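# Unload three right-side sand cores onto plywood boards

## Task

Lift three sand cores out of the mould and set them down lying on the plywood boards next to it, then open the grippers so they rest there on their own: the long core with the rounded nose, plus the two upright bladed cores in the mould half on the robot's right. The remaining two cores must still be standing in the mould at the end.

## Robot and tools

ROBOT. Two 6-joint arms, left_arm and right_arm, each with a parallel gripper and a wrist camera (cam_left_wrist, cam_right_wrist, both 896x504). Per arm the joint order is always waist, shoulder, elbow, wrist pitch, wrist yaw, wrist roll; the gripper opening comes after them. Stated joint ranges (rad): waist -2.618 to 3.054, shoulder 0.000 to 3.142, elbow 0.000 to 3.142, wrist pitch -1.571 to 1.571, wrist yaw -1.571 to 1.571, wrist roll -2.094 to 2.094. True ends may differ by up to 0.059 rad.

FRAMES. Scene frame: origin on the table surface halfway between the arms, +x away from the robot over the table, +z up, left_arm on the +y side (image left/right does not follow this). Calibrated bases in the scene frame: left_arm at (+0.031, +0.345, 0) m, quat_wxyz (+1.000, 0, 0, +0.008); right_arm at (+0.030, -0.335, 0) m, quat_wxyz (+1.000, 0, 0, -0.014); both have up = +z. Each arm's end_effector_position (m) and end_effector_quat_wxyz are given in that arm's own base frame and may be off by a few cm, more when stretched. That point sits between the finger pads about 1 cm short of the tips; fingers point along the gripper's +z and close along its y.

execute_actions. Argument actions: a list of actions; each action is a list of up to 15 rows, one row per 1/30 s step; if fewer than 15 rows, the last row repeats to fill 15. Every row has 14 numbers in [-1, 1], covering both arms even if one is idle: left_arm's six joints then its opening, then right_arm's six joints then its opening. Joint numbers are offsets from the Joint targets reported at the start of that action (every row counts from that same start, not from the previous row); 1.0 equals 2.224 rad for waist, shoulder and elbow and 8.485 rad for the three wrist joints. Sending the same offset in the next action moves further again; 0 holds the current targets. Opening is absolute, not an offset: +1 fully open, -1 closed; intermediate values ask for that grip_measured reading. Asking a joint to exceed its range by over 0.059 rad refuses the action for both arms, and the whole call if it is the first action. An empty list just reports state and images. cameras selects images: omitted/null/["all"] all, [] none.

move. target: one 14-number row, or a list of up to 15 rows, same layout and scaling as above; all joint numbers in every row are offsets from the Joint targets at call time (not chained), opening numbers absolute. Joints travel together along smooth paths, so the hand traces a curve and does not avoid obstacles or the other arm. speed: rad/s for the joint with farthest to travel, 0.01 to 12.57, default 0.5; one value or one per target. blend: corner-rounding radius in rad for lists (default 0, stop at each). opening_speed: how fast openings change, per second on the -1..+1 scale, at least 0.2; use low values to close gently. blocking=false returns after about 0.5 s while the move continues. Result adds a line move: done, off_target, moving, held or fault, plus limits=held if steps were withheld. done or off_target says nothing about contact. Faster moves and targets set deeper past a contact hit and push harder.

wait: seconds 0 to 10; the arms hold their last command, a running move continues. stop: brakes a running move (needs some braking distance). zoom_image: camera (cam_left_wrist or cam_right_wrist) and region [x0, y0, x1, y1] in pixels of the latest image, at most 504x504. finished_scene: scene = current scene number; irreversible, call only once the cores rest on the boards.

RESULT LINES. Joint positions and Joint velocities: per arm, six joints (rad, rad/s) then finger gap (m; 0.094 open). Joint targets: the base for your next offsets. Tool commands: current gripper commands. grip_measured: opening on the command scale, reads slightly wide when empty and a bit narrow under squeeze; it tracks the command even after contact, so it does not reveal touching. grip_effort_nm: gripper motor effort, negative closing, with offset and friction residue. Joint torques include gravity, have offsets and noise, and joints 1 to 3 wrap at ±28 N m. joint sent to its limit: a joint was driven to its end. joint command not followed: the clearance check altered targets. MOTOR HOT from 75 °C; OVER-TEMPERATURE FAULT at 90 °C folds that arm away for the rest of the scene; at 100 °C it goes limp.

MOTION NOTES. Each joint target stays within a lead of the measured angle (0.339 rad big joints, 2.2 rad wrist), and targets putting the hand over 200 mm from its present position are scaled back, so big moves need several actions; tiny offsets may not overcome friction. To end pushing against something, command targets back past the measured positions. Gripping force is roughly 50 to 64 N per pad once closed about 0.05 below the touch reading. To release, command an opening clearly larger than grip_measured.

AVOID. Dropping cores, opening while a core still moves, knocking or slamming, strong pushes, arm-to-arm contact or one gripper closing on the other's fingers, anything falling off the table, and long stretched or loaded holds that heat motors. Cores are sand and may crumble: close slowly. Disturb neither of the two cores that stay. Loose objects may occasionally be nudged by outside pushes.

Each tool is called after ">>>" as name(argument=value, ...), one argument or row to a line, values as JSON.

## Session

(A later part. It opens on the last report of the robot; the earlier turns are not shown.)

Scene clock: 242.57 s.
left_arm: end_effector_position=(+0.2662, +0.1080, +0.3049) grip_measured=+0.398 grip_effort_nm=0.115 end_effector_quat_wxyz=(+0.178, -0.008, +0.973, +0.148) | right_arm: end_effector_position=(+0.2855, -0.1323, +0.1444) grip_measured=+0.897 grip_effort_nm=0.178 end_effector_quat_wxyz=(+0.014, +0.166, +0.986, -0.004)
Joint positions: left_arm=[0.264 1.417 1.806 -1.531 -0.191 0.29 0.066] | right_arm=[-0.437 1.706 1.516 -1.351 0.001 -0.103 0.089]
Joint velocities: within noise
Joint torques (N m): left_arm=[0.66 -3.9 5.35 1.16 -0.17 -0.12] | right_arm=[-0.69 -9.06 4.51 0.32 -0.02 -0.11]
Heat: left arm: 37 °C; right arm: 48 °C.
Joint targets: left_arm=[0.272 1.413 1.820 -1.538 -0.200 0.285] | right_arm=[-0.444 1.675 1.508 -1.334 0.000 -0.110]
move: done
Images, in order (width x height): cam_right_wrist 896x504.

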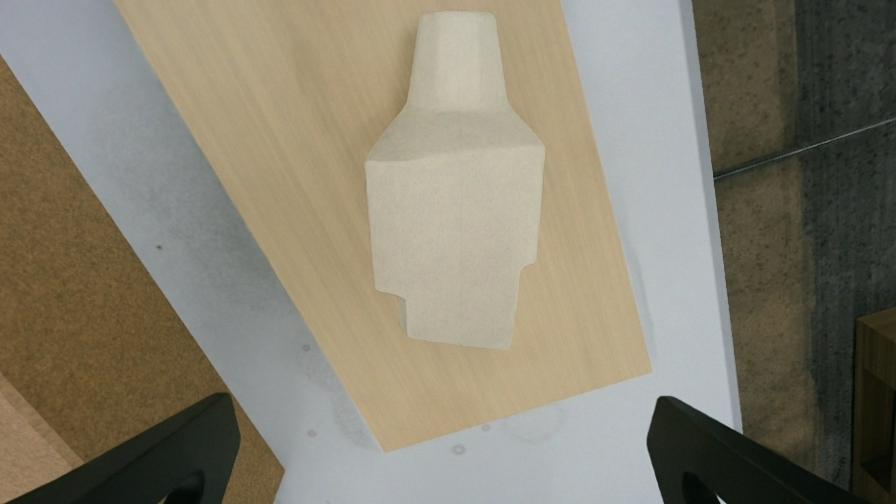

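>>> move(
  target=[
    [0,0,0,0,0,0,0.4, -0.007,0.0252,-0.0715,0.0193,0,0,0.9],
    [0,0,0,0,0,0,0.4, -0.007,0.0459,-0.1349,0.0417,0,0,0.9],
  ],
  speed=[0.3,0.15],
  cameras=["cam_right_wrist"],
)

Scene clock: 251.83 s.
left_arm: end_effector_position=(+0.2662, +0.1080, +0.3049) grip_measured=+0.398 grip_effort_nm=0.129 end_effector_quat_wxyz=(+0.178, -0.008, +0.973, +0.148) | right_arm: end_effector_position=(+0.2851, -0.1376, +0.0516) grip_measured=+0.897 grip_effort_nm=0.183 end_effector_quat_wxyz=(+0.009, +0.173, +0.985, -0.003)
Joint positions: left_arm=[0.264 1.417 1.806 -1.531 -0.191 0.29 0.066] | right_arm=[-0.452 1.769 1.217 -0.999 0.001 -0.104 0.089]
Joint velocities: within noise
Joint torques (N m): left_arm=[0.58 -3.93 5.49 1.17 -0.19 -0.11] | right_arm=[-0.65 -6.17 4.29 0.29 -0.03 -0.11]
Heat: left arm: 37 °C; right arm: 48 °C.
Joint targets: left_arm=[0.272 1.413 1.820 -1.538 -0.200 0.285] | right_arm=[-0.460 1.777 1.208 -0.980 0.000 -0.110]
move: done
Images, in order (width x height): cam_right_wrist 896x504.

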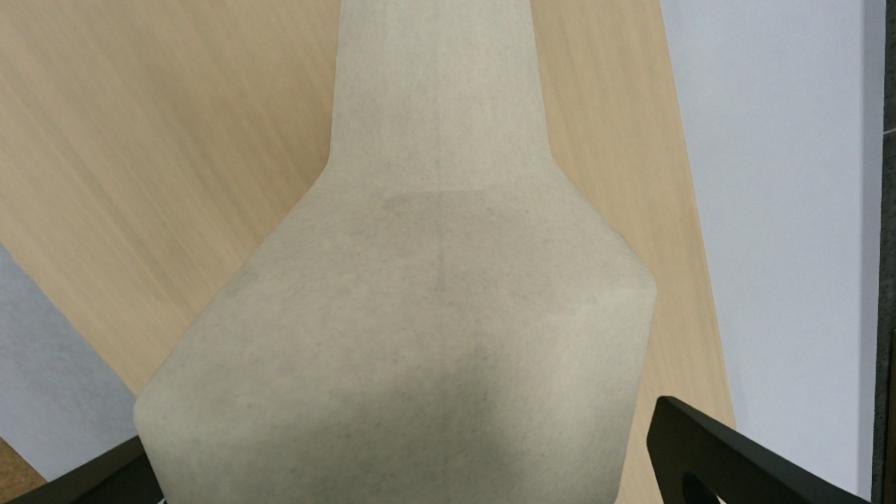

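>>> move(
  target=[
    [0,0,0,0,0,0,0.4, 0.0054,0.0315,0.041,0,0,0,0.9],
  ],
  speed=0.15,
  cameras=["cam_right_wrist"],
)

>>> move(
  target=[0,0,0,0,0,0,0.4, 0,0,0,0,0,0,0.1],
  opening_speed=0.4,
  cameras=["cam_right_wrist"],
)

Scene clock: 265.10 s.
left_arm: end_effector_position=(+0.2662, +0.1080, +0.3049) grip_measured=+0.398 grip_effort_nm=0.125 end_effector_quat_wxyz=(+0.178, -0.008, +0.973, +0.148) | right_arm: end_effector_position=(+0.2976, -0.1437, +0.0441) grip_measured=+0.897 grip_effort_nm=0.178 end_effector_quat_wxyz=(+0.005, +0.173, +0.985, -0.002)
Joint positions: left_arm=[0.264 1.417 1.806 -1.531 -0.191 0.29 0.066] | right_arm=[-0.452 1.836 1.27 -0.995 0.001 -0.104 0.089]
Joint velocities: within noise
Joint torques (N m): left_arm=[0.66 -4.03 5.29 1.17 -0.19 -0.14] | right_arm=[0.39 -6.49 7.21 0.26 -0.02 -0.1]
Heat: left arm: 37 °C; right arm: 47 °C.
Joint targets: left_arm=[0.272 1.413 1.820 -1.538 -0.200 0.285] | right_arm=[-0.448 1.847 1.299 -0.980 0.000 -0.110]
move: done
Images, in order (width x height): cam_right_wrist 896x504.

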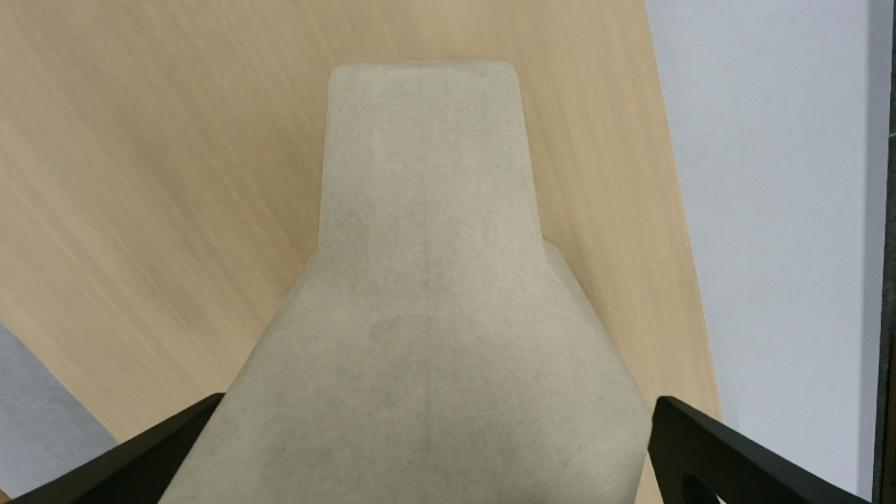

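Scene clock: 267.30 s.
left_arm: end_effector_position=(+0.2662, +0.1080, +0.3049) grip_measured=+0.398 grip_effort_nm=0.120 end_effector_quat_wxyz=(+0.178, -0.008, +0.973, +0.148) | right_arm: end_effector_position=(+0.2978, -0.1433, +0.0441) grip_measured=+0.165 grip_effort_nm=-0.989 end_effector_quat_wxyz=(+0.005, +0.173, +0.985, -0.001)
Joint positions: left_arm=[0.264 1.417 1.806 -1.531 -0.191 0.29 0.066] | right_arm=[-0.452 1.836 1.27 -0.995 -0.001 -0.105 0.055]
Joint velocities: within noise
Joint torques (N m): left_arm=[0.68 -3.99 5.35 1.18 -0.21 -0.1] | right_arm=[0.4 -6.52 7.21 0.26 0.01 -0.11]
Heat: left arm: 36 °C; right arm: 47 °C.
Joint targets: left_arm=[0.272 1.413 1.820 -1.538 -0.200 0.285] | right_arm=[-0.448 1.847 1.299 -0.980 0.000 -0.110]
move: done
Images, in order (width x height): cam_right_wrist 896x504.

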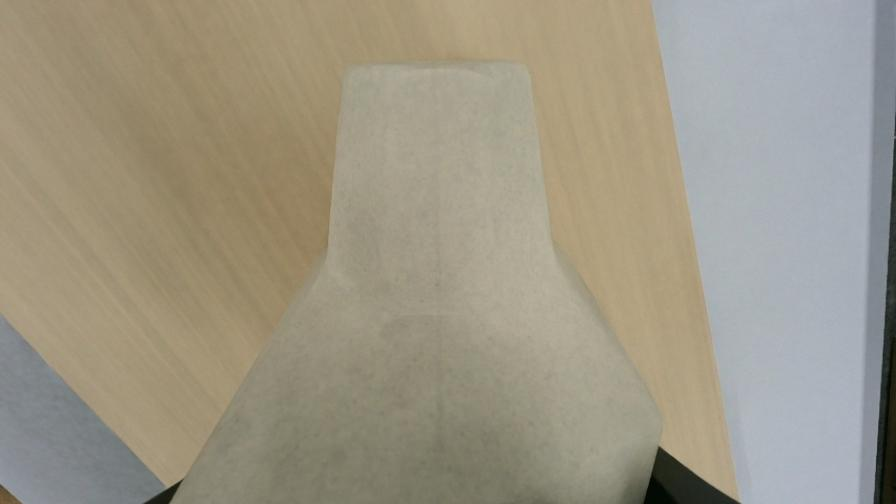

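>>> move(
  target=[
    [0,0,0,0,0,0,0.4, 0,0,0.04,-0.0065,0,0,0.1],
    [0,0,0,0,0,0,0.4, -0.0414,-0.045,0.013,-0.0065,0,-0.0448,0.1],
  ],
  speed=[0.15,0.25],
  cameras=["cam_right_wrist"],
)

Scene clock: 274.77 s.
left_arm: end_effector_position=(+0.2662, +0.1080, +0.3049) grip_measured=+0.398 grip_effort_nm=0.129 end_effector_quat_wxyz=(+0.178, -0.008, +0.973, +0.148) | right_arm: end_effector_position=(+0.2960, -0.1731, +0.0722) grip_measured=+0.164 grip_effort_nm=-1.004 end_effector_quat_wxyz=(+0.033, +0.025, +0.999, -0.018)
Joint positions: left_arm=[0.264 1.417 1.806 -1.531 -0.191 0.29 0.066] | right_arm=[-0.533 1.794 1.33 -1.031 -0.001 -0.482 0.055]
Joint velocities: within noise
Joint torques (N m): left_arm=[0.68 -3.93 5.34 1.16 -0.2 -0.12] | right_arm=[-0.8 -11.1 5.03 0.2 0.01 -0.12]
Heat: left arm: 36 °C; right arm: 48 °C.
Joint targets: left_arm=[0.272 1.413 1.820 -1.538 -0.200 0.285] | right_arm=[-0.540 1.747 1.328 -1.035 0.000 -0.490]
move: off_target (right_arm); right_arm: the shoulder is farthest, 0.047 rad from its target
Images, in order (width x height): cam_right_wrist 896x504.

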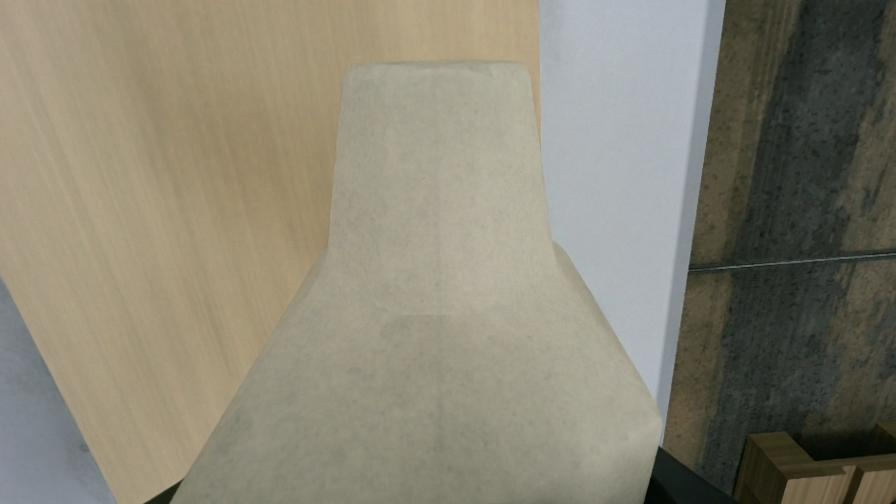

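>>> move(
  target=[
    [0,0,0,0,0,0,0.4, 0.0099,-0.0256,-0.0279,0,0,-0.0024,0.1],
    [0,0,0,0,0,0,0.4, 0.0099,-0.0256,-0.07,0.0112,0,-0.0024,0.1],
  ],
  speed=[0.2,0.12],
  cameras=["cam_right_wrist"],
)

Scene clock: 283.70 s.
left_arm: end_effector_position=(+0.2662, +0.1080, +0.3049) grip_measured=+0.398 grip_effort_nm=0.120 end_effector_quat_wxyz=(+0.178, -0.008, +0.973, +0.148) | right_arm: end_effector_position=(+0.2720, -0.1562, +0.0520) grip_measured=+0.164 grip_effort_nm=-1.004 end_effector_quat_wxyz=(+0.021, +0.011, +1.000, -0.011)
Joint positions: left_arm=[0.264 1.417 1.806 -1.531 -0.191 0.29 0.066] | right_arm=[-0.525 1.732 1.173 -0.964 -0.001 -0.503 0.055]
Joint velocities: within noise
Joint torques (N m): left_arm=[0.69 -4.01 5.31 1.17 -0.19 -0.13] | right_arm=[0.64 -9.98 4.94 0.4 0.01 -0.12]
Heat: left arm: 36 °C; right arm: 48 °C.
Joint targets: left_arm=[0.272 1.413 1.820 -1.538 -0.200 0.285] | right_arm=[-0.518 1.690 1.172 -0.940 0.000 -0.511]
move: off_target (right_arm); right_arm: the shoulder is farthest, 0.042 rad from its target
Images, in order (width x height): cam_right_wrist 896x504.

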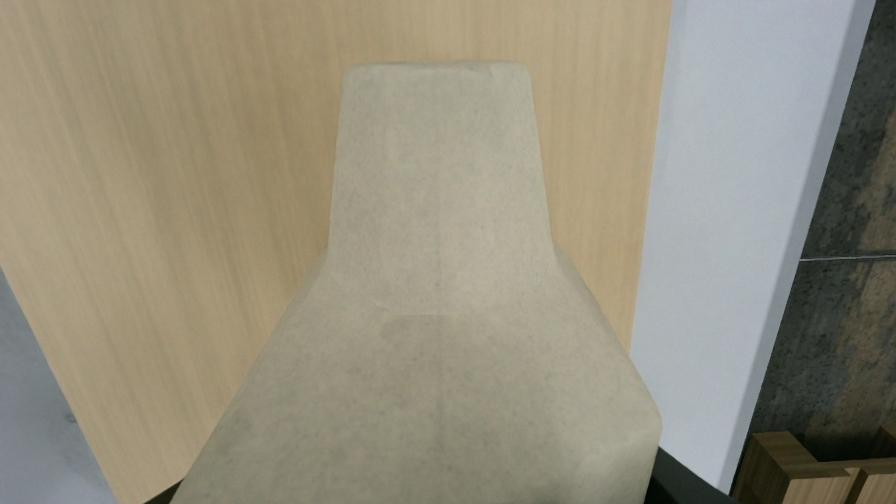

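>>> move(
  target=[
    [0,0,0,0,0,0,0.4, -0.0095,0,-0.006,0,0,0.0024,0.1],
    [0,0,0,0,0,0,0.4, -0.0095,0,-0.0145,0.003,0,0.0024,0.1],
  ],
  speed=[0.1,0.08],
  cameras=["cam_right_wrist"],
)

Scene clock: 287.60 s.
left_arm: end_effector_position=(+0.2662, +0.1080, +0.3049) grip_measured=+0.398 grip_effort_nm=0.120 end_effector_quat_wxyz=(+0.178, -0.008, +0.973, +0.148) | right_arm: end_effector_position=(+0.2673, -0.1558, +0.0445) grip_measured=+0.164 grip_effort_nm=-1.004 end_effector_quat_wxyz=(+0.018, +0.018, +1.000, -0.010)
Joint positions: left_arm=[0.264 1.417 1.806 -1.531 -0.191 0.29 0.066] | right_arm=[-0.532 1.732 1.142 -0.939 -0.001 -0.496 0.055]
Joint velocities: within noise
Joint torques (N m): left_arm=[0.65 -3.99 5.33 1.16 -0.19 -0.11] | right_arm=[-0.81 -9.91 4.79 0.38 0 0.03]
Heat: left arm: 36 °C; right arm: 49 °C.
Joint targets: left_arm=[0.272 1.413 1.820 -1.538 -0.200 0.285] | right_arm=[-0.539 1.690 1.140 -0.915 0.000 -0.490]
move: off_target (right_arm); right_arm: the shoulder is farthest, 0.042 rad from its target
Images, in order (width x height): cam_right_wrist 896x504.

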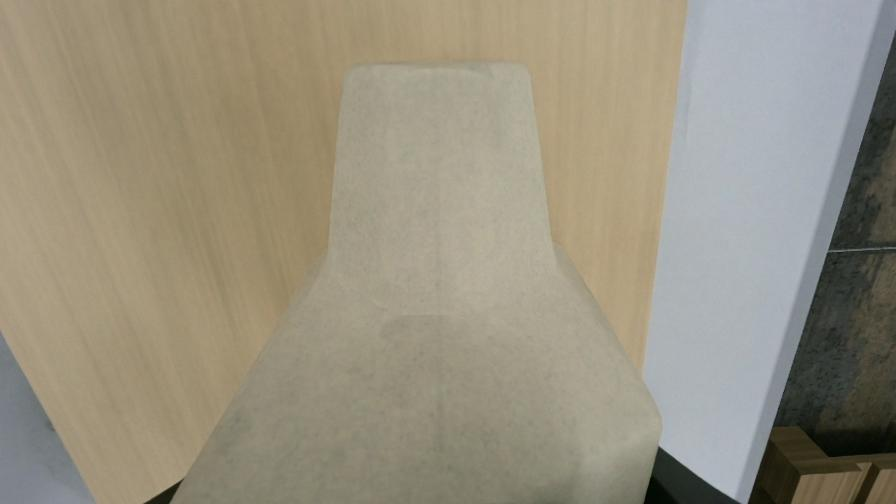

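>>> move(
  target=[
    [0,0,0,0,0,0,0.4, 0,0,0,-0.0045,0,0,0.1],
    [0,0,0,0,0,0,0.4, 0,0,-0.007,-0.0045,0,0,0.1],
  ],
  speed=[0.1,0.05],
  cameras=[],
)

Scene clock: 295.27 s.
left_arm: end_effector_position=(+0.2662, +0.1080, +0.3049) grip_measured=+0.398 grip_effort_nm=0.125 end_effector_quat_wxyz=(+0.178, -0.008, +0.973, +0.148) | right_arm: end_effector_position=(+0.2645, -0.1541, +0.0440) grip_measured=+0.164 grip_effort_nm=-1.004 end_effector_quat_wxyz=(+0.016, +0.018, +1.000, -0.008)
Joint positions: left_arm=[0.264 1.417 1.806 -1.531 -0.191 0.29 0.066] | right_arm=[-0.532 1.726 1.133 -0.942 -0.001 -0.495 0.055]
Joint velocities: within noise
Joint torques (N m): left_arm=[0.64 -4.03 5.33 1.17 -0.18 -0.13] | right_arm=[-0.62 -9.37 4.23 0.08 0 0]
Heat: left arm: 36 °C; right arm: 49 °C.
Joint targets: left_arm=[0.272 1.413 1.820 -1.538 -0.200 0.285] | right_arm=[-0.539 1.690 1.124 -0.953 0.000 -0.490]
move: off_target (right_arm); right_arm: the shoulder is farthest, 0.036 rad from its target
No camera images: "cameras" was empty.

>>> move(
  target=[0,0,0,0,0,0,0.4, 0,0.0,-0.004,0,0,0,0.7],
  speed=0.05,
  opening_speed=0.3,
  cameras=["cam_right_wrist"],
)

Scene clock: 300.47 s.
left_arm: end_effector_position=(+0.2662, +0.1081, +0.3049) grip_measured=+0.398 grip_effort_nm=0.125 end_effector_quat_wxyz=(+0.178, -0.008, +0.973, +0.148) | right_arm: end_effector_position=(+0.2626, -0.1531, +0.0436) grip_measured=+0.697 grip_effort_nm=0.178 end_effector_quat_wxyz=(+0.015, +0.019, +1.000, -0.008)
Joint positions: left_arm=[0.264 1.417 1.806 -1.531 -0.191 0.29 0.066] | right_arm=[-0.532 1.721 1.126 -0.942 -0.001 -0.494 0.08]
Joint velocities: within noise
Joint torques (N m): left_arm=[0.66 -4 5.38 1.16 -0.18 -0.13] | right_arm=[-0.66 -8.9 4.15 0.07 0.01 0]
Heat: left arm: 36 °C; right arm: 49 °C.
Joint targets: left_arm=[0.272 1.413 1.820 -1.538 -0.200 0.285] | right_arm=[-0.539 1.690 1.116 -0.953 0.000 -0.490]
move: done
Images, in order (width x height): cam_right_wrist 896x504.

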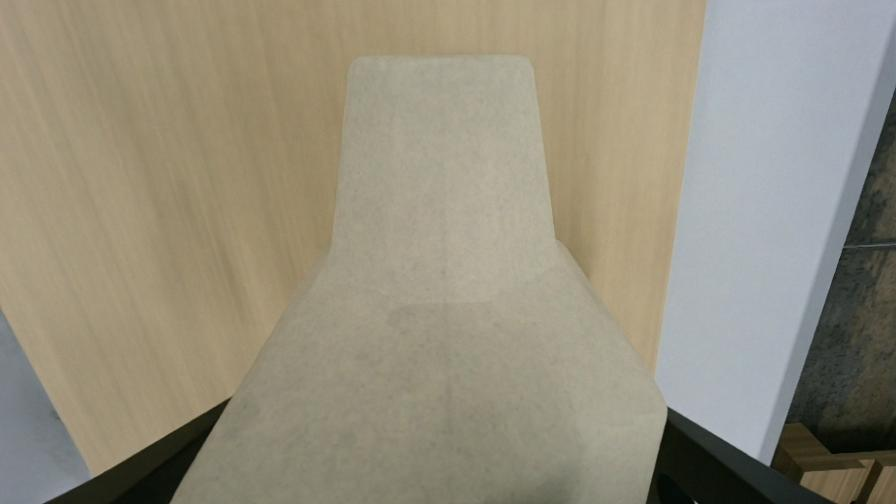

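>>> move(
  target=[
    [0,0,0,0,0,0,0.4, 0,0,0.252,-0.067,0,0,0.7],
    [0,0,0,0,0,0,0.4, 0.5288,0.0517,0.3898,-0.0633,0.0186,0.1308,0.7],
  ],
  speed=[0.35,0.8],
  blend=0.05,
  cameras=["cam_right_wrist"],
)

Scene clock: 327.13 s.
left_arm: end_effector_position=(+0.2662, +0.1081, +0.3049) grip_measured=+0.398 grip_effort_nm=0.120 end_effector_quat_wxyz=(+0.178, -0.008, +0.973, +0.148) | right_arm: end_effector_position=(+0.3098, +0.2005, +0.2338) grip_measured=+0.697 grip_effort_nm=0.178 end_effector_quat_wxyz=(+0.136, -0.006, +0.991, +0.010)
Joint positions: left_arm=[0.264 1.417 1.806 -1.531 -0.191 0.29 0.066] | right_arm=[0.641 1.795 1.953 -1.495 0.145 0.611 0.08]
Joint velocities: within noise
Joint torques (N m): left_arm=[0.65 -3.95 5.37 1.15 -0.17 -0.11] | right_arm=[-0.34 -6.32 7.38 0.53 0.19 0.09]
Heat: left arm: 36 °C; right arm: 46 °C.
Joint targets: left_arm=[0.272 1.413 1.820 -1.538 -0.200 0.285] | right_arm=[0.637 1.805 1.983 -1.490 0.158 0.620]
move: done
Images, in order (width x height): cam_right_wrist 896x504.

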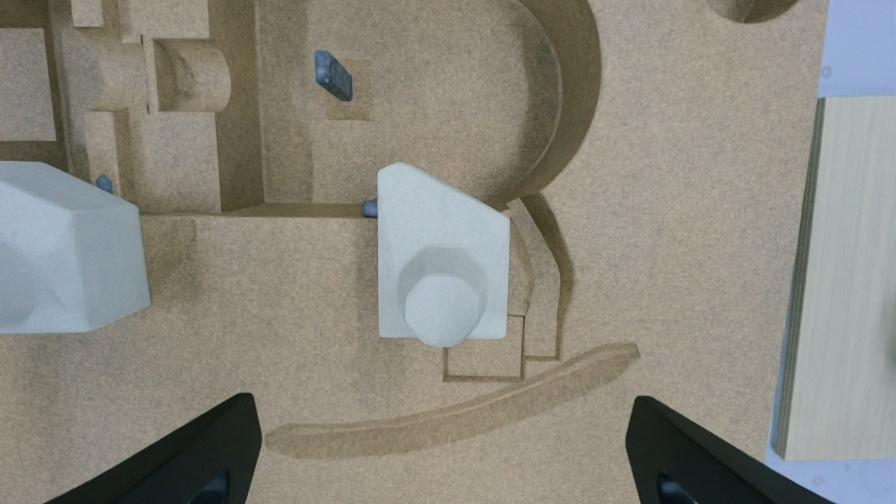

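>>> move(
  target=[
    [0,0,0,0,0,0,0.4, 0,-0.036,-0.116,0.023,0.0015,0,0.5],
    [0,0,0,0,0,0,0.4, 0,-0.0427,-0.17,0.036,0.0015,0,0.5],
  ],
  speed=[0.3,0.15],
  cameras=["cam_right_wrist"],
)

Scene clock: 340.30 s.
left_arm: end_effector_position=(+0.2662, +0.1081, +0.3049) grip_measured=+0.398 grip_effort_nm=0.120 end_effector_quat_wxyz=(+0.178, -0.008, +0.973, +0.148) | right_arm: end_effector_position=(+0.3160, +0.2024, +0.1668) grip_measured=+0.503 grip_effort_nm=-0.129 end_effector_quat_wxyz=(+0.141, -0.005, +0.990, +0.006)
Joint positions: left_arm=[0.264 1.417 1.806 -1.531 -0.191 0.29 0.066] | right_arm=[0.641 1.745 1.614 -1.203 0.157 0.613 0.071]
Joint velocities: within noise
Joint torques (N m): left_arm=[0.65 -4 5.42 1.16 -0.19 -0.1] | right_arm=[-0.38 -9.95 4.72 0.63 0.19 0.05]
Heat: left arm: 35 °C; right arm: 45 °C.
Joint targets: left_arm=[0.272 1.413 1.820 -1.538 -0.200 0.285] | right_arm=[0.637 1.710 1.605 -1.185 0.170 0.620]
move: done
Images, in order (width x height): cam_right_wrist 896x504.

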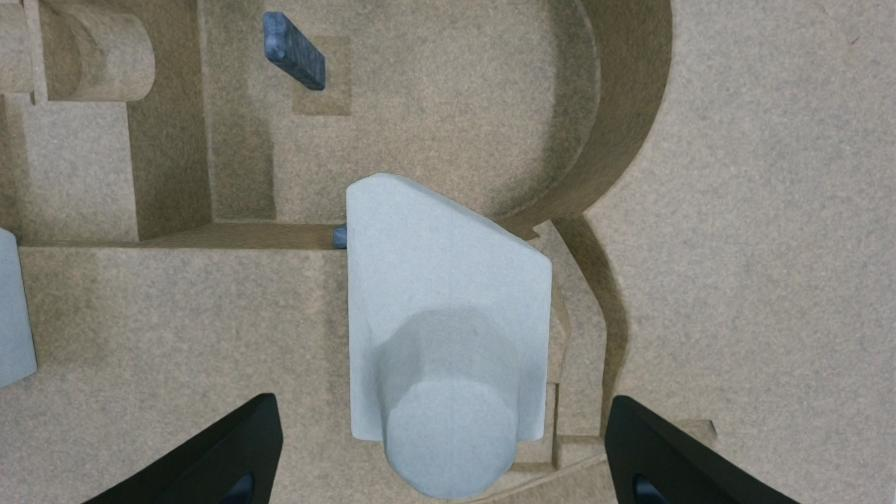

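>>> move(
  target=[0,0,0,0,0,0,0.4, 0,0.0,-0.0234,0.0053,0,0,0.5],
  speed=0.12,
  cameras=["cam_right_wrist"],
)

>>> move(
  target=[0,0,0,0,0,0,0.4, 0,0,0,0,0,0,-0.6],
  opening_speed=0.5,
  cameras=["cam_right_wrist"],
)

Scene clock: 344.63 s.
left_arm: end_effector_position=(+0.2662, +0.1081, +0.3049) grip_measured=+0.398 grip_effort_nm=0.125 end_effector_quat_wxyz=(+0.178, -0.008, +0.973, +0.148) | right_arm: end_effector_position=(+0.3153, +0.2019, +0.1542) grip_measured=+0.503 grip_effort_nm=-0.125 end_effector_quat_wxyz=(+0.139, -0.005, +0.990, +0.005)
Joint positions: left_arm=[0.264 1.417 1.806 -1.531 -0.191 0.29 0.066] | right_arm=[0.641 1.742 1.562 -1.158 0.157 0.613 0.071]
Joint velocities: within noise
Joint torques (N m): left_arm=[0.57 -4.03 5.39 1.17 -0.21 -0.13] | right_arm=[-0.38 -9.76 4.74 0.68 0.19 0.05]
Heat: left arm: 35 °C; right arm: 46 °C.
Joint targets: left_arm=[0.272 1.413 1.820 -1.538 -0.200 0.285] | right_arm=[0.637 1.710 1.552 -1.140 0.170 0.620]
move: done
Images, in order (width x height): cam_right_wrist 896x504.

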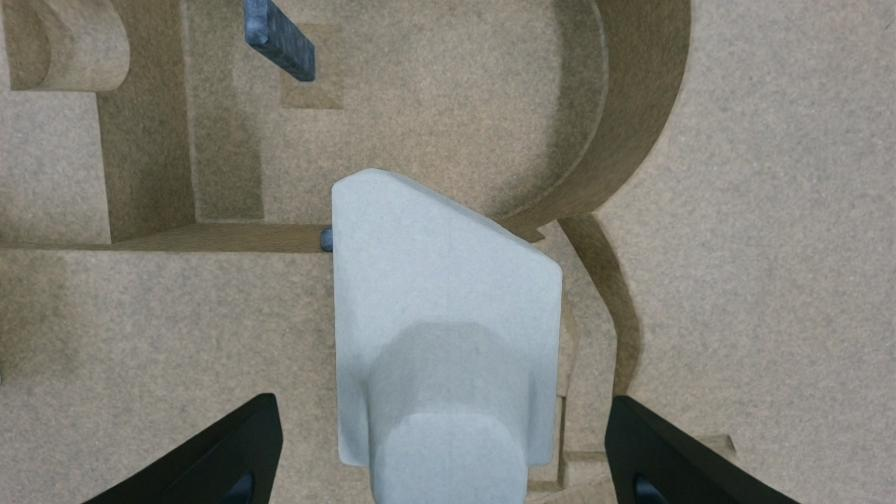

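Scene clock: 347.03 s.
left_arm: end_effector_position=(+0.2662, +0.1081, +0.3049) grip_measured=+0.398 grip_effort_nm=0.125 end_effector_quat_wxyz=(+0.178, -0.008, +0.973, +0.148) | right_arm: end_effector_position=(+0.3157, +0.2017, +0.1543) grip_measured=-0.328 grip_effort_nm=-1.009 end_effector_quat_wxyz=(+0.141, -0.005, +0.990, +0.004)
Joint positions: left_arm=[0.264 1.417 1.806 -1.531 -0.191 0.29 0.066] | right_arm=[0.641 1.742 1.562 -1.157 0.16 0.613 0.032]
Joint velocities: within noise
Joint torques (N m): left_arm=[0.77 -4.04 5.39 1.19 -0.17 -0.13] | right_arm=[-0.39 -9.73 4.74 0.63 0.16 0.04]
Heat: left arm: 35 °C; right arm: 47 °C.
Joint targets: left_arm=[0.272 1.413 1.820 -1.538 -0.200 0.285] | right_arm=[0.637 1.710 1.552 -1.140 0.171 0.620]
move: done
Images, in order (width x height): cam_right_wrist 896x504.

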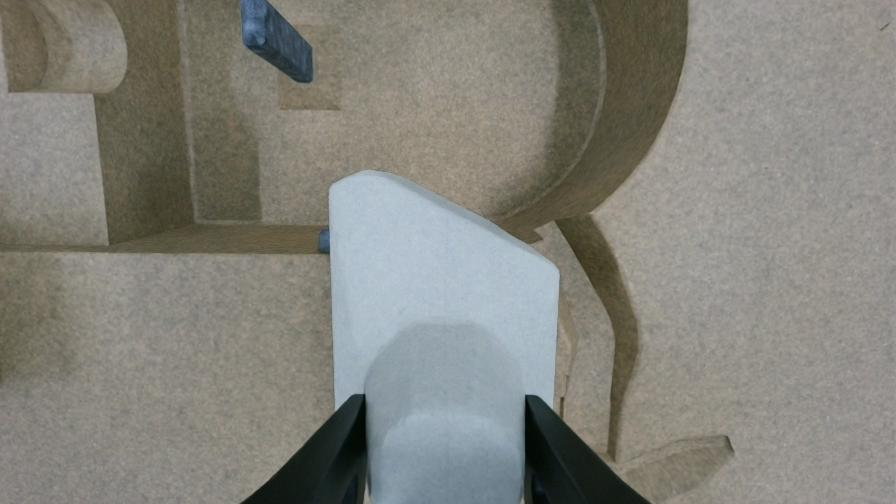

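>>> move(
  target=[
    [0,0,0,0,0,0,0.4, 0,0.0297,0.094,-0.0177,0,0,-0.6],
    [0,0,0,0,0,0,0.4, 0,0.0558,0.2086,-0.0409,0,0,-0.6],
  ],
  speed=0.2,
  blend=0.02,
  cameras=["cam_right_wrist"],
)

Scene clock: 354.70 s.
left_arm: end_effector_position=(+0.2662, +0.1081, +0.3049) grip_measured=+0.398 grip_effort_nm=0.120 end_effector_quat_wxyz=(+0.178, -0.008, +0.973, +0.148) | right_arm: end_effector_position=(+0.3169, +0.2032, +0.2247) grip_measured=-0.328 grip_effort_nm=-1.009 end_effector_quat_wxyz=(+0.131, -0.006, +0.991, -0.001)
Joint positions: left_arm=[0.264 1.417 1.806 -1.531 -0.191 0.29 0.066] | right_arm=[0.641 1.836 1.97 -1.494 0.156 0.613 0.032]
Joint velocities: within noise
Joint torques (N m): left_arm=[0.65 -4.01 5.37 1.17 -0.22 -0.12] | right_arm=[-0.39 -7.65 8.73 0.51 0.2 0.04]
Heat: left arm: 35 °C; right arm: 48 °C.
Joint targets: left_arm=[0.272 1.413 1.820 -1.538 -0.200 0.285] | right_arm=[0.637 1.834 2.017 -1.487 0.170 0.620]
move: off_target (right_arm); right_arm: the elbow is farthest, 0.046 rad from its target
Images, in order (width x height): cam_right_wrist 896x504.

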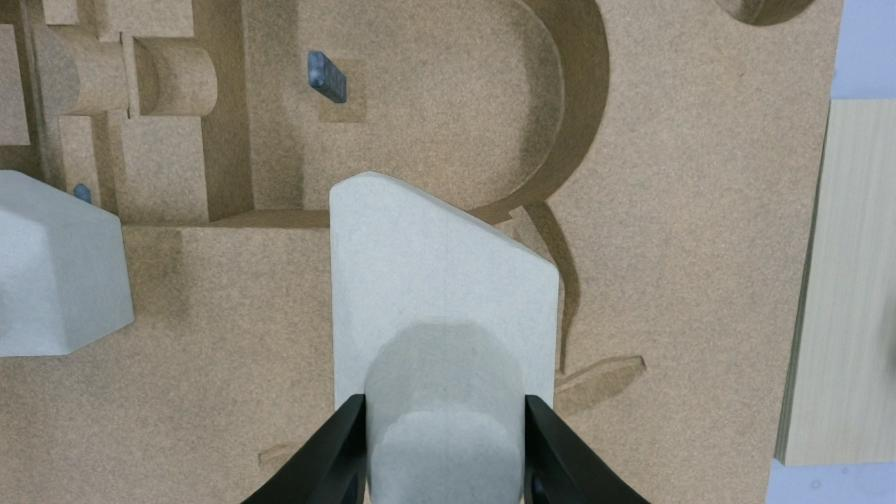

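>>> move(
  target=[
    [0,0,0,0,0,0,0.4, -0.1965,-0.1812,-0.1897,0.0438,0,0,-0.6],
    [0,0,0,0,0,0,0.4, -0.4078,-0.1812,-0.1897,0.0438,-0.02,-0.0731,-0.6],
    [0,0,0,0,0,0,0.4, -0.4078,-0.2374,-0.4254,0.114,-0.02,-0.0731,-0.6],
  ],
  speed=0.45,
  blend=0.04,
  cameras=["cam_right_wrist"],
)

Scene clock: 388.63 s.
left_arm: end_effector_position=(+0.2662, +0.1081, +0.3049) grip_measured=+0.398 grip_effort_nm=0.120 end_effector_quat_wxyz=(+0.178, -0.008, +0.973, +0.148) | right_arm: end_effector_position=(+0.3550, -0.0971, +0.1681) grip_measured=-0.328 grip_effort_nm=-1.009 end_effector_quat_wxyz=(+0.324, +0.129, +0.936, -0.045)
Joint positions: left_arm=[0.264 1.417 1.806 -1.531 -0.191 0.29 0.066] | right_arm=[-0.267 1.352 1.061 -0.614 0.006 0.006 0.032]
Joint velocities: within noise
Joint torques (N m): left_arm=[0.65 -3.92 5.34 1.16 -0.21 -0.13] | right_arm=[-0.28 -8.2 6.76 1.96 -0.06 -0.11]
Heat: left arm: 35 °C; right arm: 49 °C.
Joint targets: left_arm=[0.272 1.413 1.820 -1.538 -0.200 0.285] | right_arm=[-0.270 1.307 1.071 -0.519 0.001 -0.001]
move: off_target (right_arm); right_arm: the wrist pitch is farthest, 0.094 rad from its target
Images, in order (width x height): cam_right_wrist 896x504.

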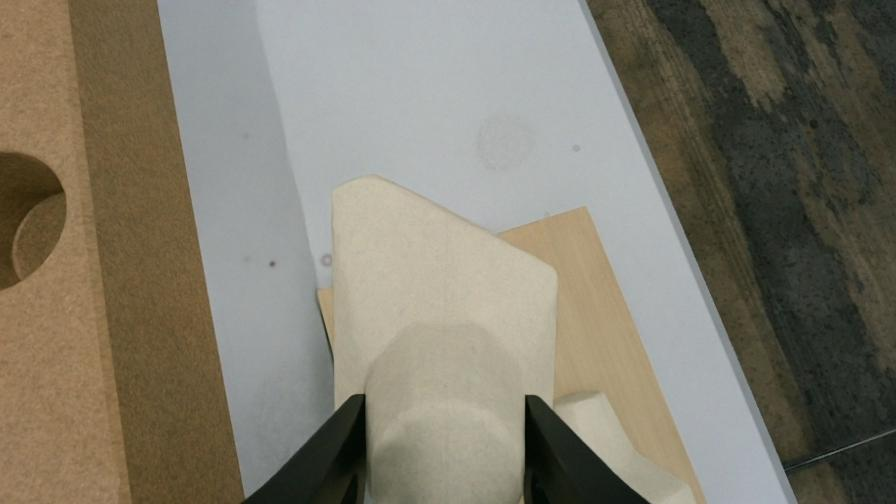

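>>> move(
  target=[0,0,0,0,0,0,0.4, 0,0.0486,-0.1165,0.0423,0,0,-0.6],
  speed=0.2,
  cameras=["cam_right_wrist"],
)

Scene clock: 400.43 s.
left_arm: end_effector_position=(+0.2662, +0.1081, +0.3049) grip_measured=+0.398 grip_effort_nm=0.120 end_effector_quat_wxyz=(+0.178, -0.008, +0.973, +0.148) | right_arm: end_effector_position=(+0.3635, -0.0994, +0.1002) grip_measured=-0.328 grip_effort_nm=-1.009 end_effector_quat_wxyz=(+0.344, +0.128, +0.929, -0.048)
Joint positions: left_arm=[0.264 1.417 1.806 -1.531 -0.191 0.29 0.066] | right_arm=[-0.267 1.417 0.809 -0.253 0.006 0.004 0.032]
Joint velocities: within noise
Joint torques (N m): left_arm=[0.72 -3.96 5.37 1.16 -0.21 -0.11] | right_arm=[-0.29 -4.96 5.94 1.99 -0.06 -0.1]
Heat: left arm: 35 °C; right arm: 46 °C.
Joint targets: left_arm=[0.272 1.413 1.820 -1.538 -0.200 0.285] | right_arm=[-0.270 1.415 0.811 -0.161 0.001 -0.001]
move: off_target (right_arm); right_arm: the wrist pitch is farthest, 0.093 rad from its target
Images, in order (width x height): cam_right_wrist 896x504.

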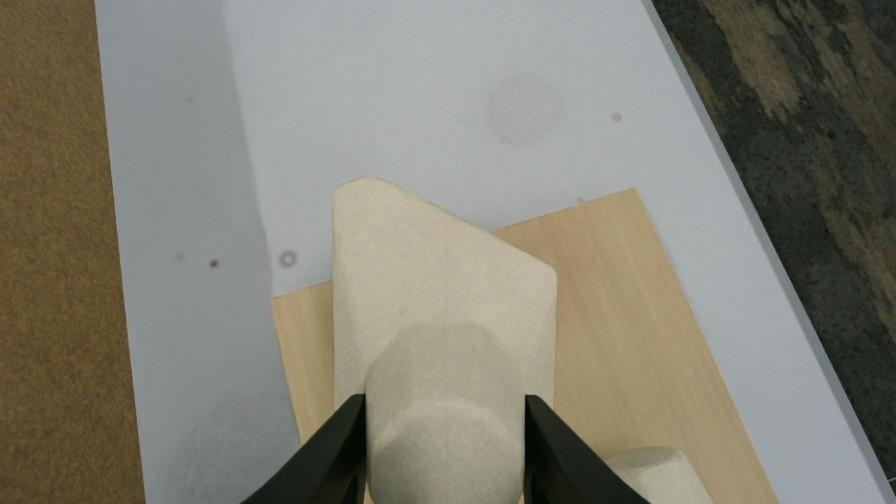

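>>> move(
  target=[
    [0,0,0,0,0,0,0.4, 0.01,0,-0.01,0.003,0,0,-0.6],
    [0,0,0,0,0,0,0.4, 0.01,0.003,-0.03,0.008,0,0,-0.6],
  ],
  speed=0.1,
  cameras=["cam_right_wrist"],
)

Scene clock: 408.70 s.
left_arm: end_effector_position=(+0.2662, +0.1081, +0.3049) grip_measured=+0.398 grip_effort_nm=0.125 end_effector_quat_wxyz=(+0.178, -0.008, +0.973, +0.148) | right_arm: end_effector_position=(+0.3702, -0.0968, +0.0979) grip_measured=-0.328 grip_effort_nm=-1.009 end_effector_quat_wxyz=(+0.372, +0.121, +0.919, -0.050)
Joint positions: left_arm=[0.264 1.417 1.806 -1.531 -0.191 0.29 0.066] | right_arm=[-0.256 1.417 0.756 -0.141 0.006 0.004 0.032]
Joint velocities: within noise
Joint torques (N m): left_arm=[0.5 -3.99 5.27 1.17 -0.21 -0.15] | right_arm=[0.72 -4.41 4.92 1.62 -0.06 -0.08]
Heat: left arm: 35 °C; right arm: 45 °C.
Joint targets: left_arm=[0.272 1.413 1.820 -1.538 -0.200 0.285] | right_arm=[-0.247 1.421 0.744 -0.093 0.001 0.000]
move: off_target (right_arm); right_arm: the wrist pitch is farthest, 0.047 rad from its target
Images, in order (width x height): cam_right_wrist 896x504.

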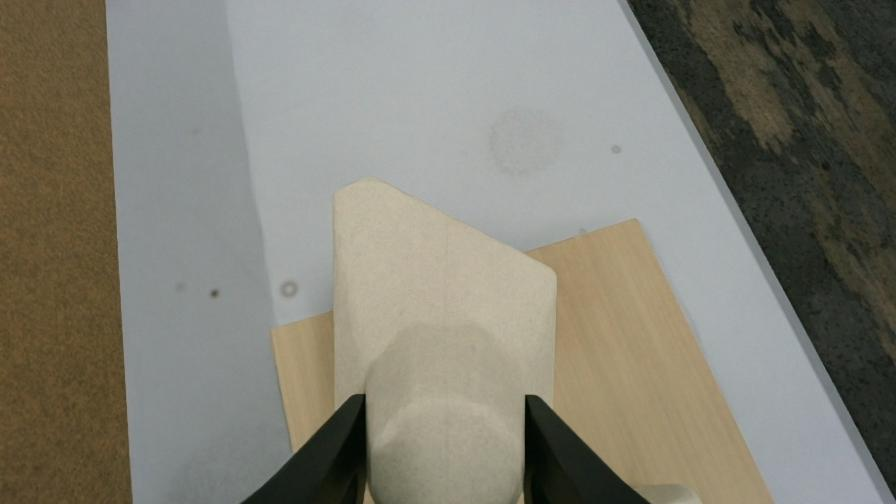

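>>> move(
  target=[
    [0,0,0,0,0,0,0.4, 0,0,0.045,-0.0094,0,0,-0.6],
    [0,0,0,0,0,0,0.4, 0.0,-0.0854,-0.0243,-0.0138,0,0,-0.6],
  ],
  speed=0.2,
  cameras=["cam_right_wrist"],
)

Scene clock: 420.00 s.
left_arm: end_effector_position=(+0.2662, +0.1081, +0.3049) grip_measured=+0.398 grip_effort_nm=0.125 end_effector_quat_wxyz=(+0.178, -0.008, +0.973, +0.148) | right_arm: end_effector_position=(+0.3315, -0.0867, +0.0990) grip_measured=-0.328 grip_effort_nm=-1.004 end_effector_quat_wxyz=(+0.349, +0.122, +0.928, -0.047)
Joint positions: left_arm=[0.264 1.417 1.806 -1.531 -0.191 0.29 0.066] | right_arm=[-0.256 1.268 0.686 -0.27 0.006 0.003 0.032]
Joint velocities: within noise
Joint torques (N m): left_arm=[0.65 -3.95 5.35 1.16 -0.18 -0.12] | right_arm=[0.73 -6.72 6.13 1.7 -0.06 -0.09]
Heat: left arm: 35 °C; right arm: 44 °C.
Joint targets: left_arm=[0.272 1.413 1.820 -1.538 -0.200 0.285] | right_arm=[-0.247 1.231 0.690 -0.210 0.001 -0.001]
move: off_target (right_arm); right_arm: the wrist pitch is farthest, 0.060 rad from its target
Images, in order (width x height): cam_right_wrist 896x504.

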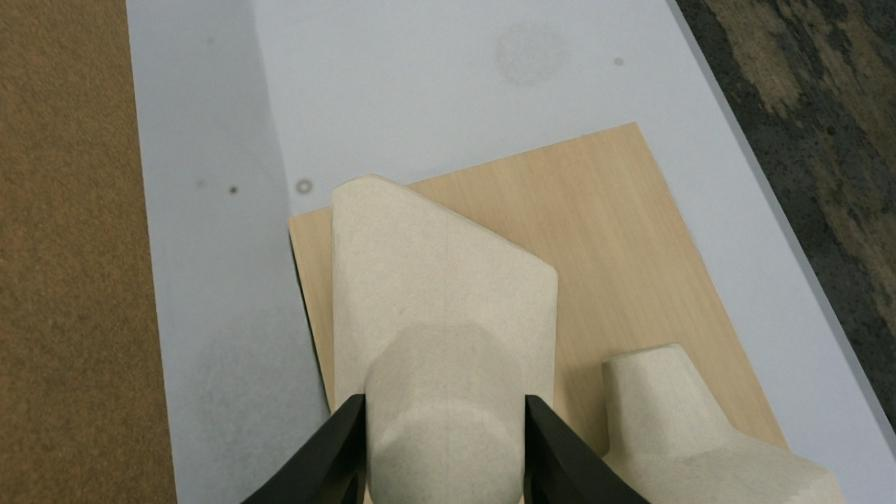

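>>> move(
  target=[
    [0,0,0,0,0,0,0.4, 0,0.0639,0.027,0.0118,0,0,-0.6],
    [0,0,0,0,0,0,0.4, 0.0,0.07,0.006,0.016,0,0,-0.6],
  ],
  speed=[0.15,0.08],
  cameras=["cam_right_wrist"],
)

Scene clock: 428.23 s.
left_arm: end_effector_position=(+0.2662, +0.1081, +0.3049) grip_measured=+0.398 grip_effort_nm=0.120 end_effector_quat_wxyz=(+0.178, -0.008, +0.973, +0.148) | right_arm: end_effector_position=(+0.3621, -0.0947, +0.0979) grip_measured=-0.328 grip_effort_nm=-1.004 end_effector_quat_wxyz=(+0.376, +0.121, +0.917, -0.050)
Joint positions: left_arm=[0.264 1.417 1.806 -1.531 -0.191 0.29 0.066] | right_arm=[-0.256 1.378 0.717 -0.131 0.006 0.003 0.032]
Joint velocities: within noise
Joint torques (N m): left_arm=[0.64 -3.9 5.41 1.16 -0.2 -0.12] | right_arm=[0.75 -3.74 4.77 1.74 -0.06 -0.08]
Heat: left arm: 35 °C; right arm: 43 °C.
Joint targets: left_arm=[0.272 1.413 1.820 -1.538 -0.200 0.285] | right_arm=[-0.247 1.387 0.704 -0.074 0.001 -0.001]
move: off_target (right_arm); right_arm: the wrist pitch is farthest, 0.056 rad from its target
Images, in order (width x height): cam_right_wrist 896x504.

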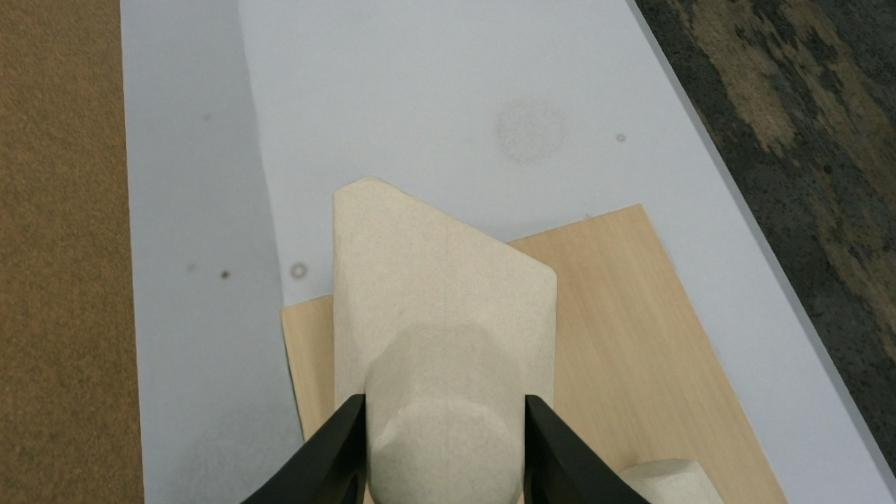

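>>> move(
  target=[
    [0,0,0,0,0,0,0.4, 0,0.002,-0.02,0.005,0,0,-0.6],
  ],
  speed=0.06,
  cameras=[],
)

>>> move(
  target=[
    [0,0,0,0,0,0,0.4, 0,0.002,-0.02,0.005,0,0,-0.6],
  ],
  speed=0.06,
  cameras=["cam_right_wrist"],
)

Scene clock: 432.60 s.
left_arm: end_effector_position=(+0.2662, +0.1081, +0.3049) grip_measured=+0.398 grip_effort_nm=0.120 end_effector_quat_wxyz=(+0.178, -0.008, +0.973, +0.148) | right_arm: end_effector_position=(+0.3644, -0.0953, +0.0952) grip_measured=-0.328 grip_effort_nm=-1.004 end_effector_quat_wxyz=(+0.394, +0.120, +0.910, -0.053)
Joint positions: left_arm=[0.264 1.417 1.806 -1.531 -0.191 0.29 0.066] | right_arm=[-0.256 1.379 0.677 -0.051 0.006 0.003 0.032]
Joint velocities: within noise
Joint torques (N m): left_arm=[0.7 -3.99 5.31 1.18 -0.19 -0.12] | right_arm=[0.7 -3.43 4.45 1.42 -0.06 -0.09]
Heat: left arm: 34 °C; right arm: 43 °C.
Joint targets: left_arm=[0.272 1.413 1.820 -1.538 -0.200 0.285] | right_arm=[-0.247 1.392 0.659 -0.032 0.001 -0.001]
move: done
No camera images: "cameras" was empty.

Scene clock: 433.67 s.
left_arm: end_effector_position=(+0.2662, +0.1081, +0.3049) grip_measured=+0.398 grip_effort_nm=0.125 end_effector_quat_wxyz=(+0.178, -0.008, +0.973, +0.148) | right_arm: end_effector_position=(+0.3657, -0.0957, +0.0932) grip_measured=-0.328 grip_effort_nm=-1.004 end_effector_quat_wxyz=(+0.409, +0.119, +0.903, -0.055)
Joint positions: left_arm=[0.264 1.417 1.806 -1.531 -0.191 0.29 0.066] | right_arm=[-0.256 1.379 0.64 0.02 0.006 0.003 0.032]
Joint velocities: within noise
Joint torques (N m): left_arm=[0.62 -4 5.37 1.16 -0.22 -0.12] | right_arm=[0.68 -3.08 3.96 1.17 -0.06 -0.07]
Heat: left arm: 34 °C; right arm: 43 °C.
Joint targets: left_arm=[0.272 1.413 1.820 -1.538 -0.200 0.285] | right_arm=[-0.247 1.396 0.615 0.011 0.001 0.000]
move: done
Images, in order (width x height): cam_right_wrist 896x504.

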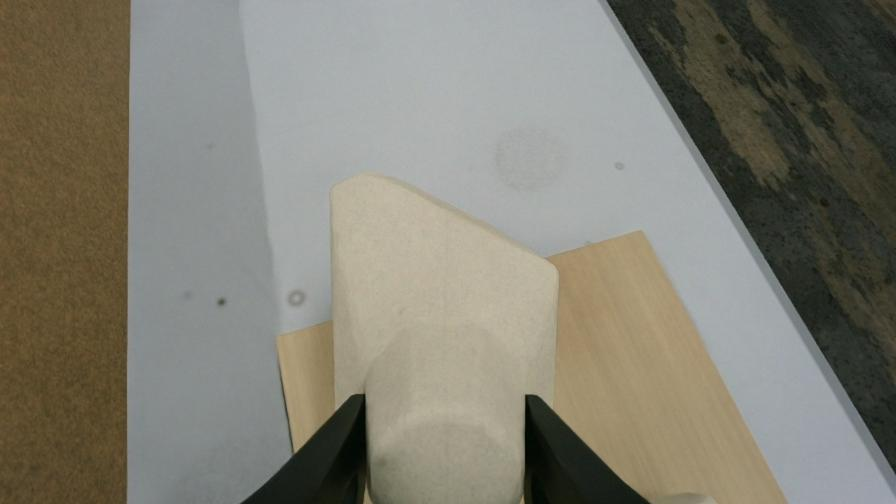

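>>> move(
  target=[
    [0,0,0,0,0,0,0.4, 0,0.00,-0.016,0.0,0,0,-0.6],
  ],
  speed=0.06,
  cameras=[],
)

>>> move(
  target=[
    [0,0,0,0,0,0,0.4, 0,0.00,-0.016,0.0,0,0,-0.6],
  ],
  speed=0.06,
  cameras=["cam_right_wrist"],
)

Scene clock: 438.30 s.
left_arm: end_effector_position=(+0.2662, +0.1081, +0.3049) grip_measured=+0.398 grip_effort_nm=0.134 end_effector_quat_wxyz=(+0.178, -0.008, +0.973, +0.148) | right_arm: end_effector_position=(+0.3656, -0.0956, +0.0915) grip_measured=-0.329 grip_effort_nm=-1.004 end_effector_quat_wxyz=(+0.418, +0.118, +0.899, -0.056)
Joint positions: left_arm=[0.264 1.417 1.806 -1.531 -0.191 0.29 0.066] | right_arm=[-0.256 1.378 0.614 0.065 0.006 0.002 0.032]
Joint velocities: within noise
Joint torques (N m): left_arm=[0.68 -3.92 5.44 1.17 -0.19 -0.12] | right_arm=[0.73 -2.95 3.1 0.82 -0.05 -0.08]
Heat: left arm: 34 °C; right arm: 42 °C.
Joint targets: left_arm=[0.272 1.413 1.820 -1.538 -0.200 0.285] | right_arm=[-0.247 1.396 0.579 0.011 0.001 -0.001]
move: off_target (right_arm); right_arm: the wrist pitch is farthest, 0.054 rad from its target
No camera images: "cameras" was empty.

Scene clock: 439.23 s.
left_arm: end_effector_position=(+0.2662, +0.1081, +0.3049) grip_measured=+0.398 grip_effort_nm=0.125 end_effector_quat_wxyz=(+0.178, -0.008, +0.973, +0.148) | right_arm: end_effector_position=(+0.3629, -0.0949, +0.0896) grip_measured=-0.329 grip_effort_nm=-1.009 end_effector_quat_wxyz=(+0.425, +0.117, +0.896, -0.057)
Joint positions: left_arm=[0.264 1.417 1.806 -1.531 -0.191 0.29 0.066] | right_arm=[-0.256 1.368 0.585 0.098 0.006 0.002 0.032]
Joint velocities: within noise
Joint torques (N m): left_arm=[0.65 -3.93 5.38 1.15 -0.18 -0.13] | right_arm=[0.73 -2 2.47 0.5 -0.06 -0.08]
Heat: left arm: 34 °C; right arm: 42 °C.
Joint targets: left_arm=[0.272 1.413 1.820 -1.538 -0.200 0.285] | right_arm=[-0.247 1.396 0.544 0.011 0.001 -0.001]
move: off_target (right_arm); right_arm: the wrist pitch is farthest, 0.087 rad from its target
Images, in order (width x height): cam_right_wrist 896x504.

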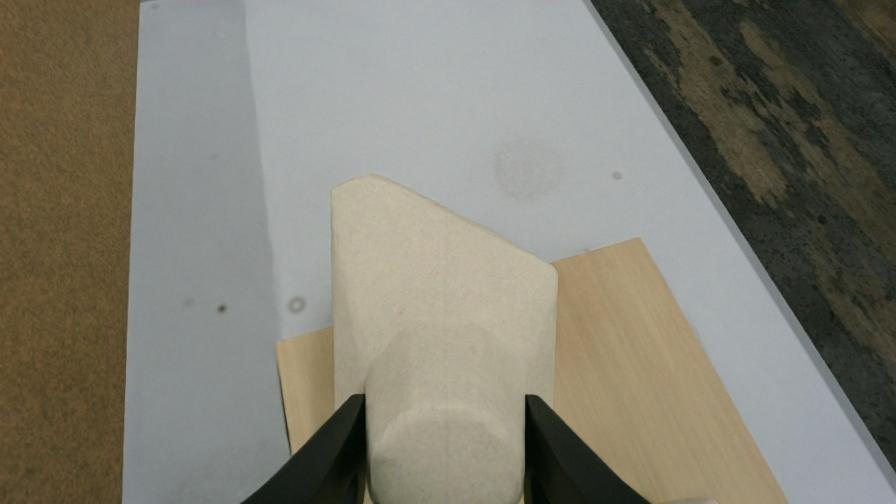

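>>> move(
  target=[
    [0,0,0,0,0,0,0.4, 0,-0.0297,-0.0513,0.0388,0,0,-0.6],
    [0,0,0,0,0,0,0.4, 0,-0.0207,-0.0976,0.059,0,0,-0.6],
  ],
  speed=0.1,
  cameras=["cam_right_wrist"],
)

Scene clock: 453.73 s.
left_arm: end_effector_position=(+0.2662, +0.1081, +0.3049) grip_measured=+0.398 grip_effort_nm=0.125 end_effector_quat_wxyz=(+0.178, -0.008, +0.973, +0.148) | right_arm: end_effector_position=(+0.3490, -0.0913, +0.0821) grip_measured=-0.329 grip_effort_nm=-1.004 end_effector_quat_wxyz=(+0.505, +0.112, +0.853, -0.067)
Joint positions: left_arm=[0.264 1.417 1.806 -1.531 -0.191 0.29 0.066] | right_arm=[-0.256 1.342 0.342 0.498 0.006 0.001 0.032]
Joint velocities: within noise
Joint torques (N m): left_arm=[0.75 -4.1 5.35 1.16 -0.18 -0.11] | right_arm=[0.76 -2.92 3.97 1.57 -0.06 -0.07]
Heat: left arm: 34 °C; right arm: 41 °C.
Joint targets: left_arm=[0.272 1.413 1.820 -1.538 -0.200 0.285] | right_arm=[-0.247 1.350 0.326 0.511 0.001 -0.001]
move: done
Images, in order (width x height): cam_right_wrist 896x504.

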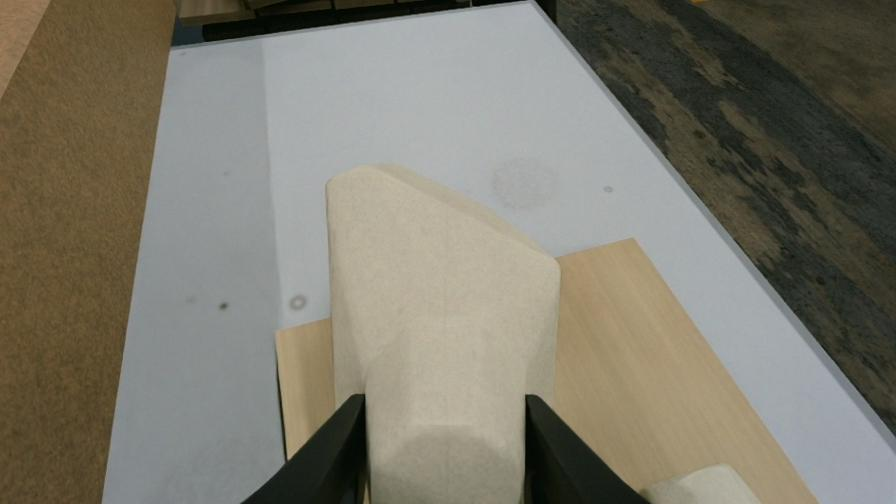

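>>> move(
  target=[
    [0,0,0,0,0,0,0.4, 0,0.0144,-0.0297,0.0117,0,0,-0.6],
    [0,0,0,0,0,0,0.4, 0,0.0346,-0.05,0.0223,0,0,-0.6],
  ],
  speed=0.06,
  cameras=["cam_right_wrist"],
)

Scene clock: 463.47 s.
left_arm: end_effector_position=(+0.2662, +0.1081, +0.3049) grip_measured=+0.398 grip_effort_nm=0.120 end_effector_quat_wxyz=(+0.178, -0.008, +0.973, +0.148) | right_arm: end_effector_position=(+0.3427, -0.0896, +0.0756) grip_measured=-0.329 grip_effort_nm=-1.004 end_effector_quat_wxyz=(+0.540, +0.109, +0.831, -0.071)
Joint positions: left_arm=[0.264 1.417 1.806 -1.531 -0.191 0.29 0.066] | right_arm=[-0.256 1.405 0.234 0.753 0.006 0.001 0.032]
Joint velocities: within noise
Joint torques (N m): left_arm=[0.66 -3.93 5.31 1.14 -0.17 -0.11] | right_arm=[0.75 -1.74 3.08 1 -0.05 -0.06]
Heat: left arm: 34 °C; right arm: 40 °C.
Joint targets: left_arm=[0.272 1.413 1.820 -1.538 -0.200 0.285] | right_arm=[-0.247 1.427 0.215 0.700 0.001 0.000]
move: off_target (right_arm); right_arm: the wrist pitch is farthest, 0.052 rad from its target
Images, in order (width x height): cam_right_wrist 896x504.

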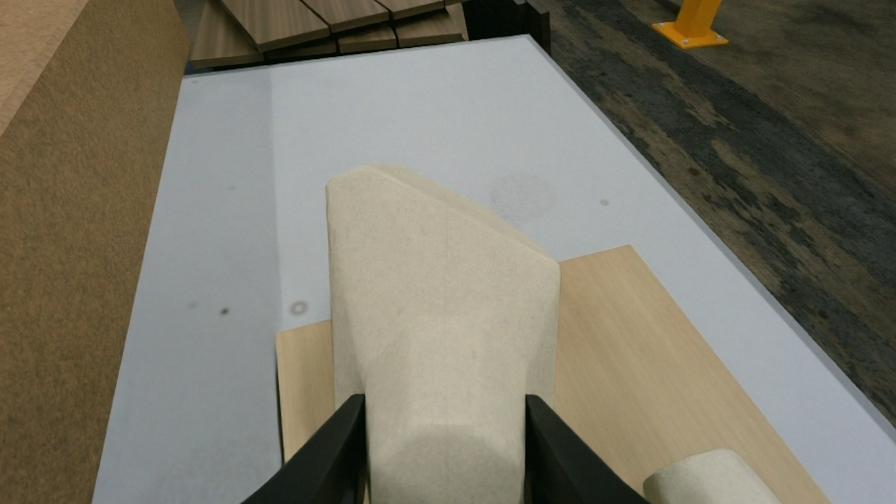

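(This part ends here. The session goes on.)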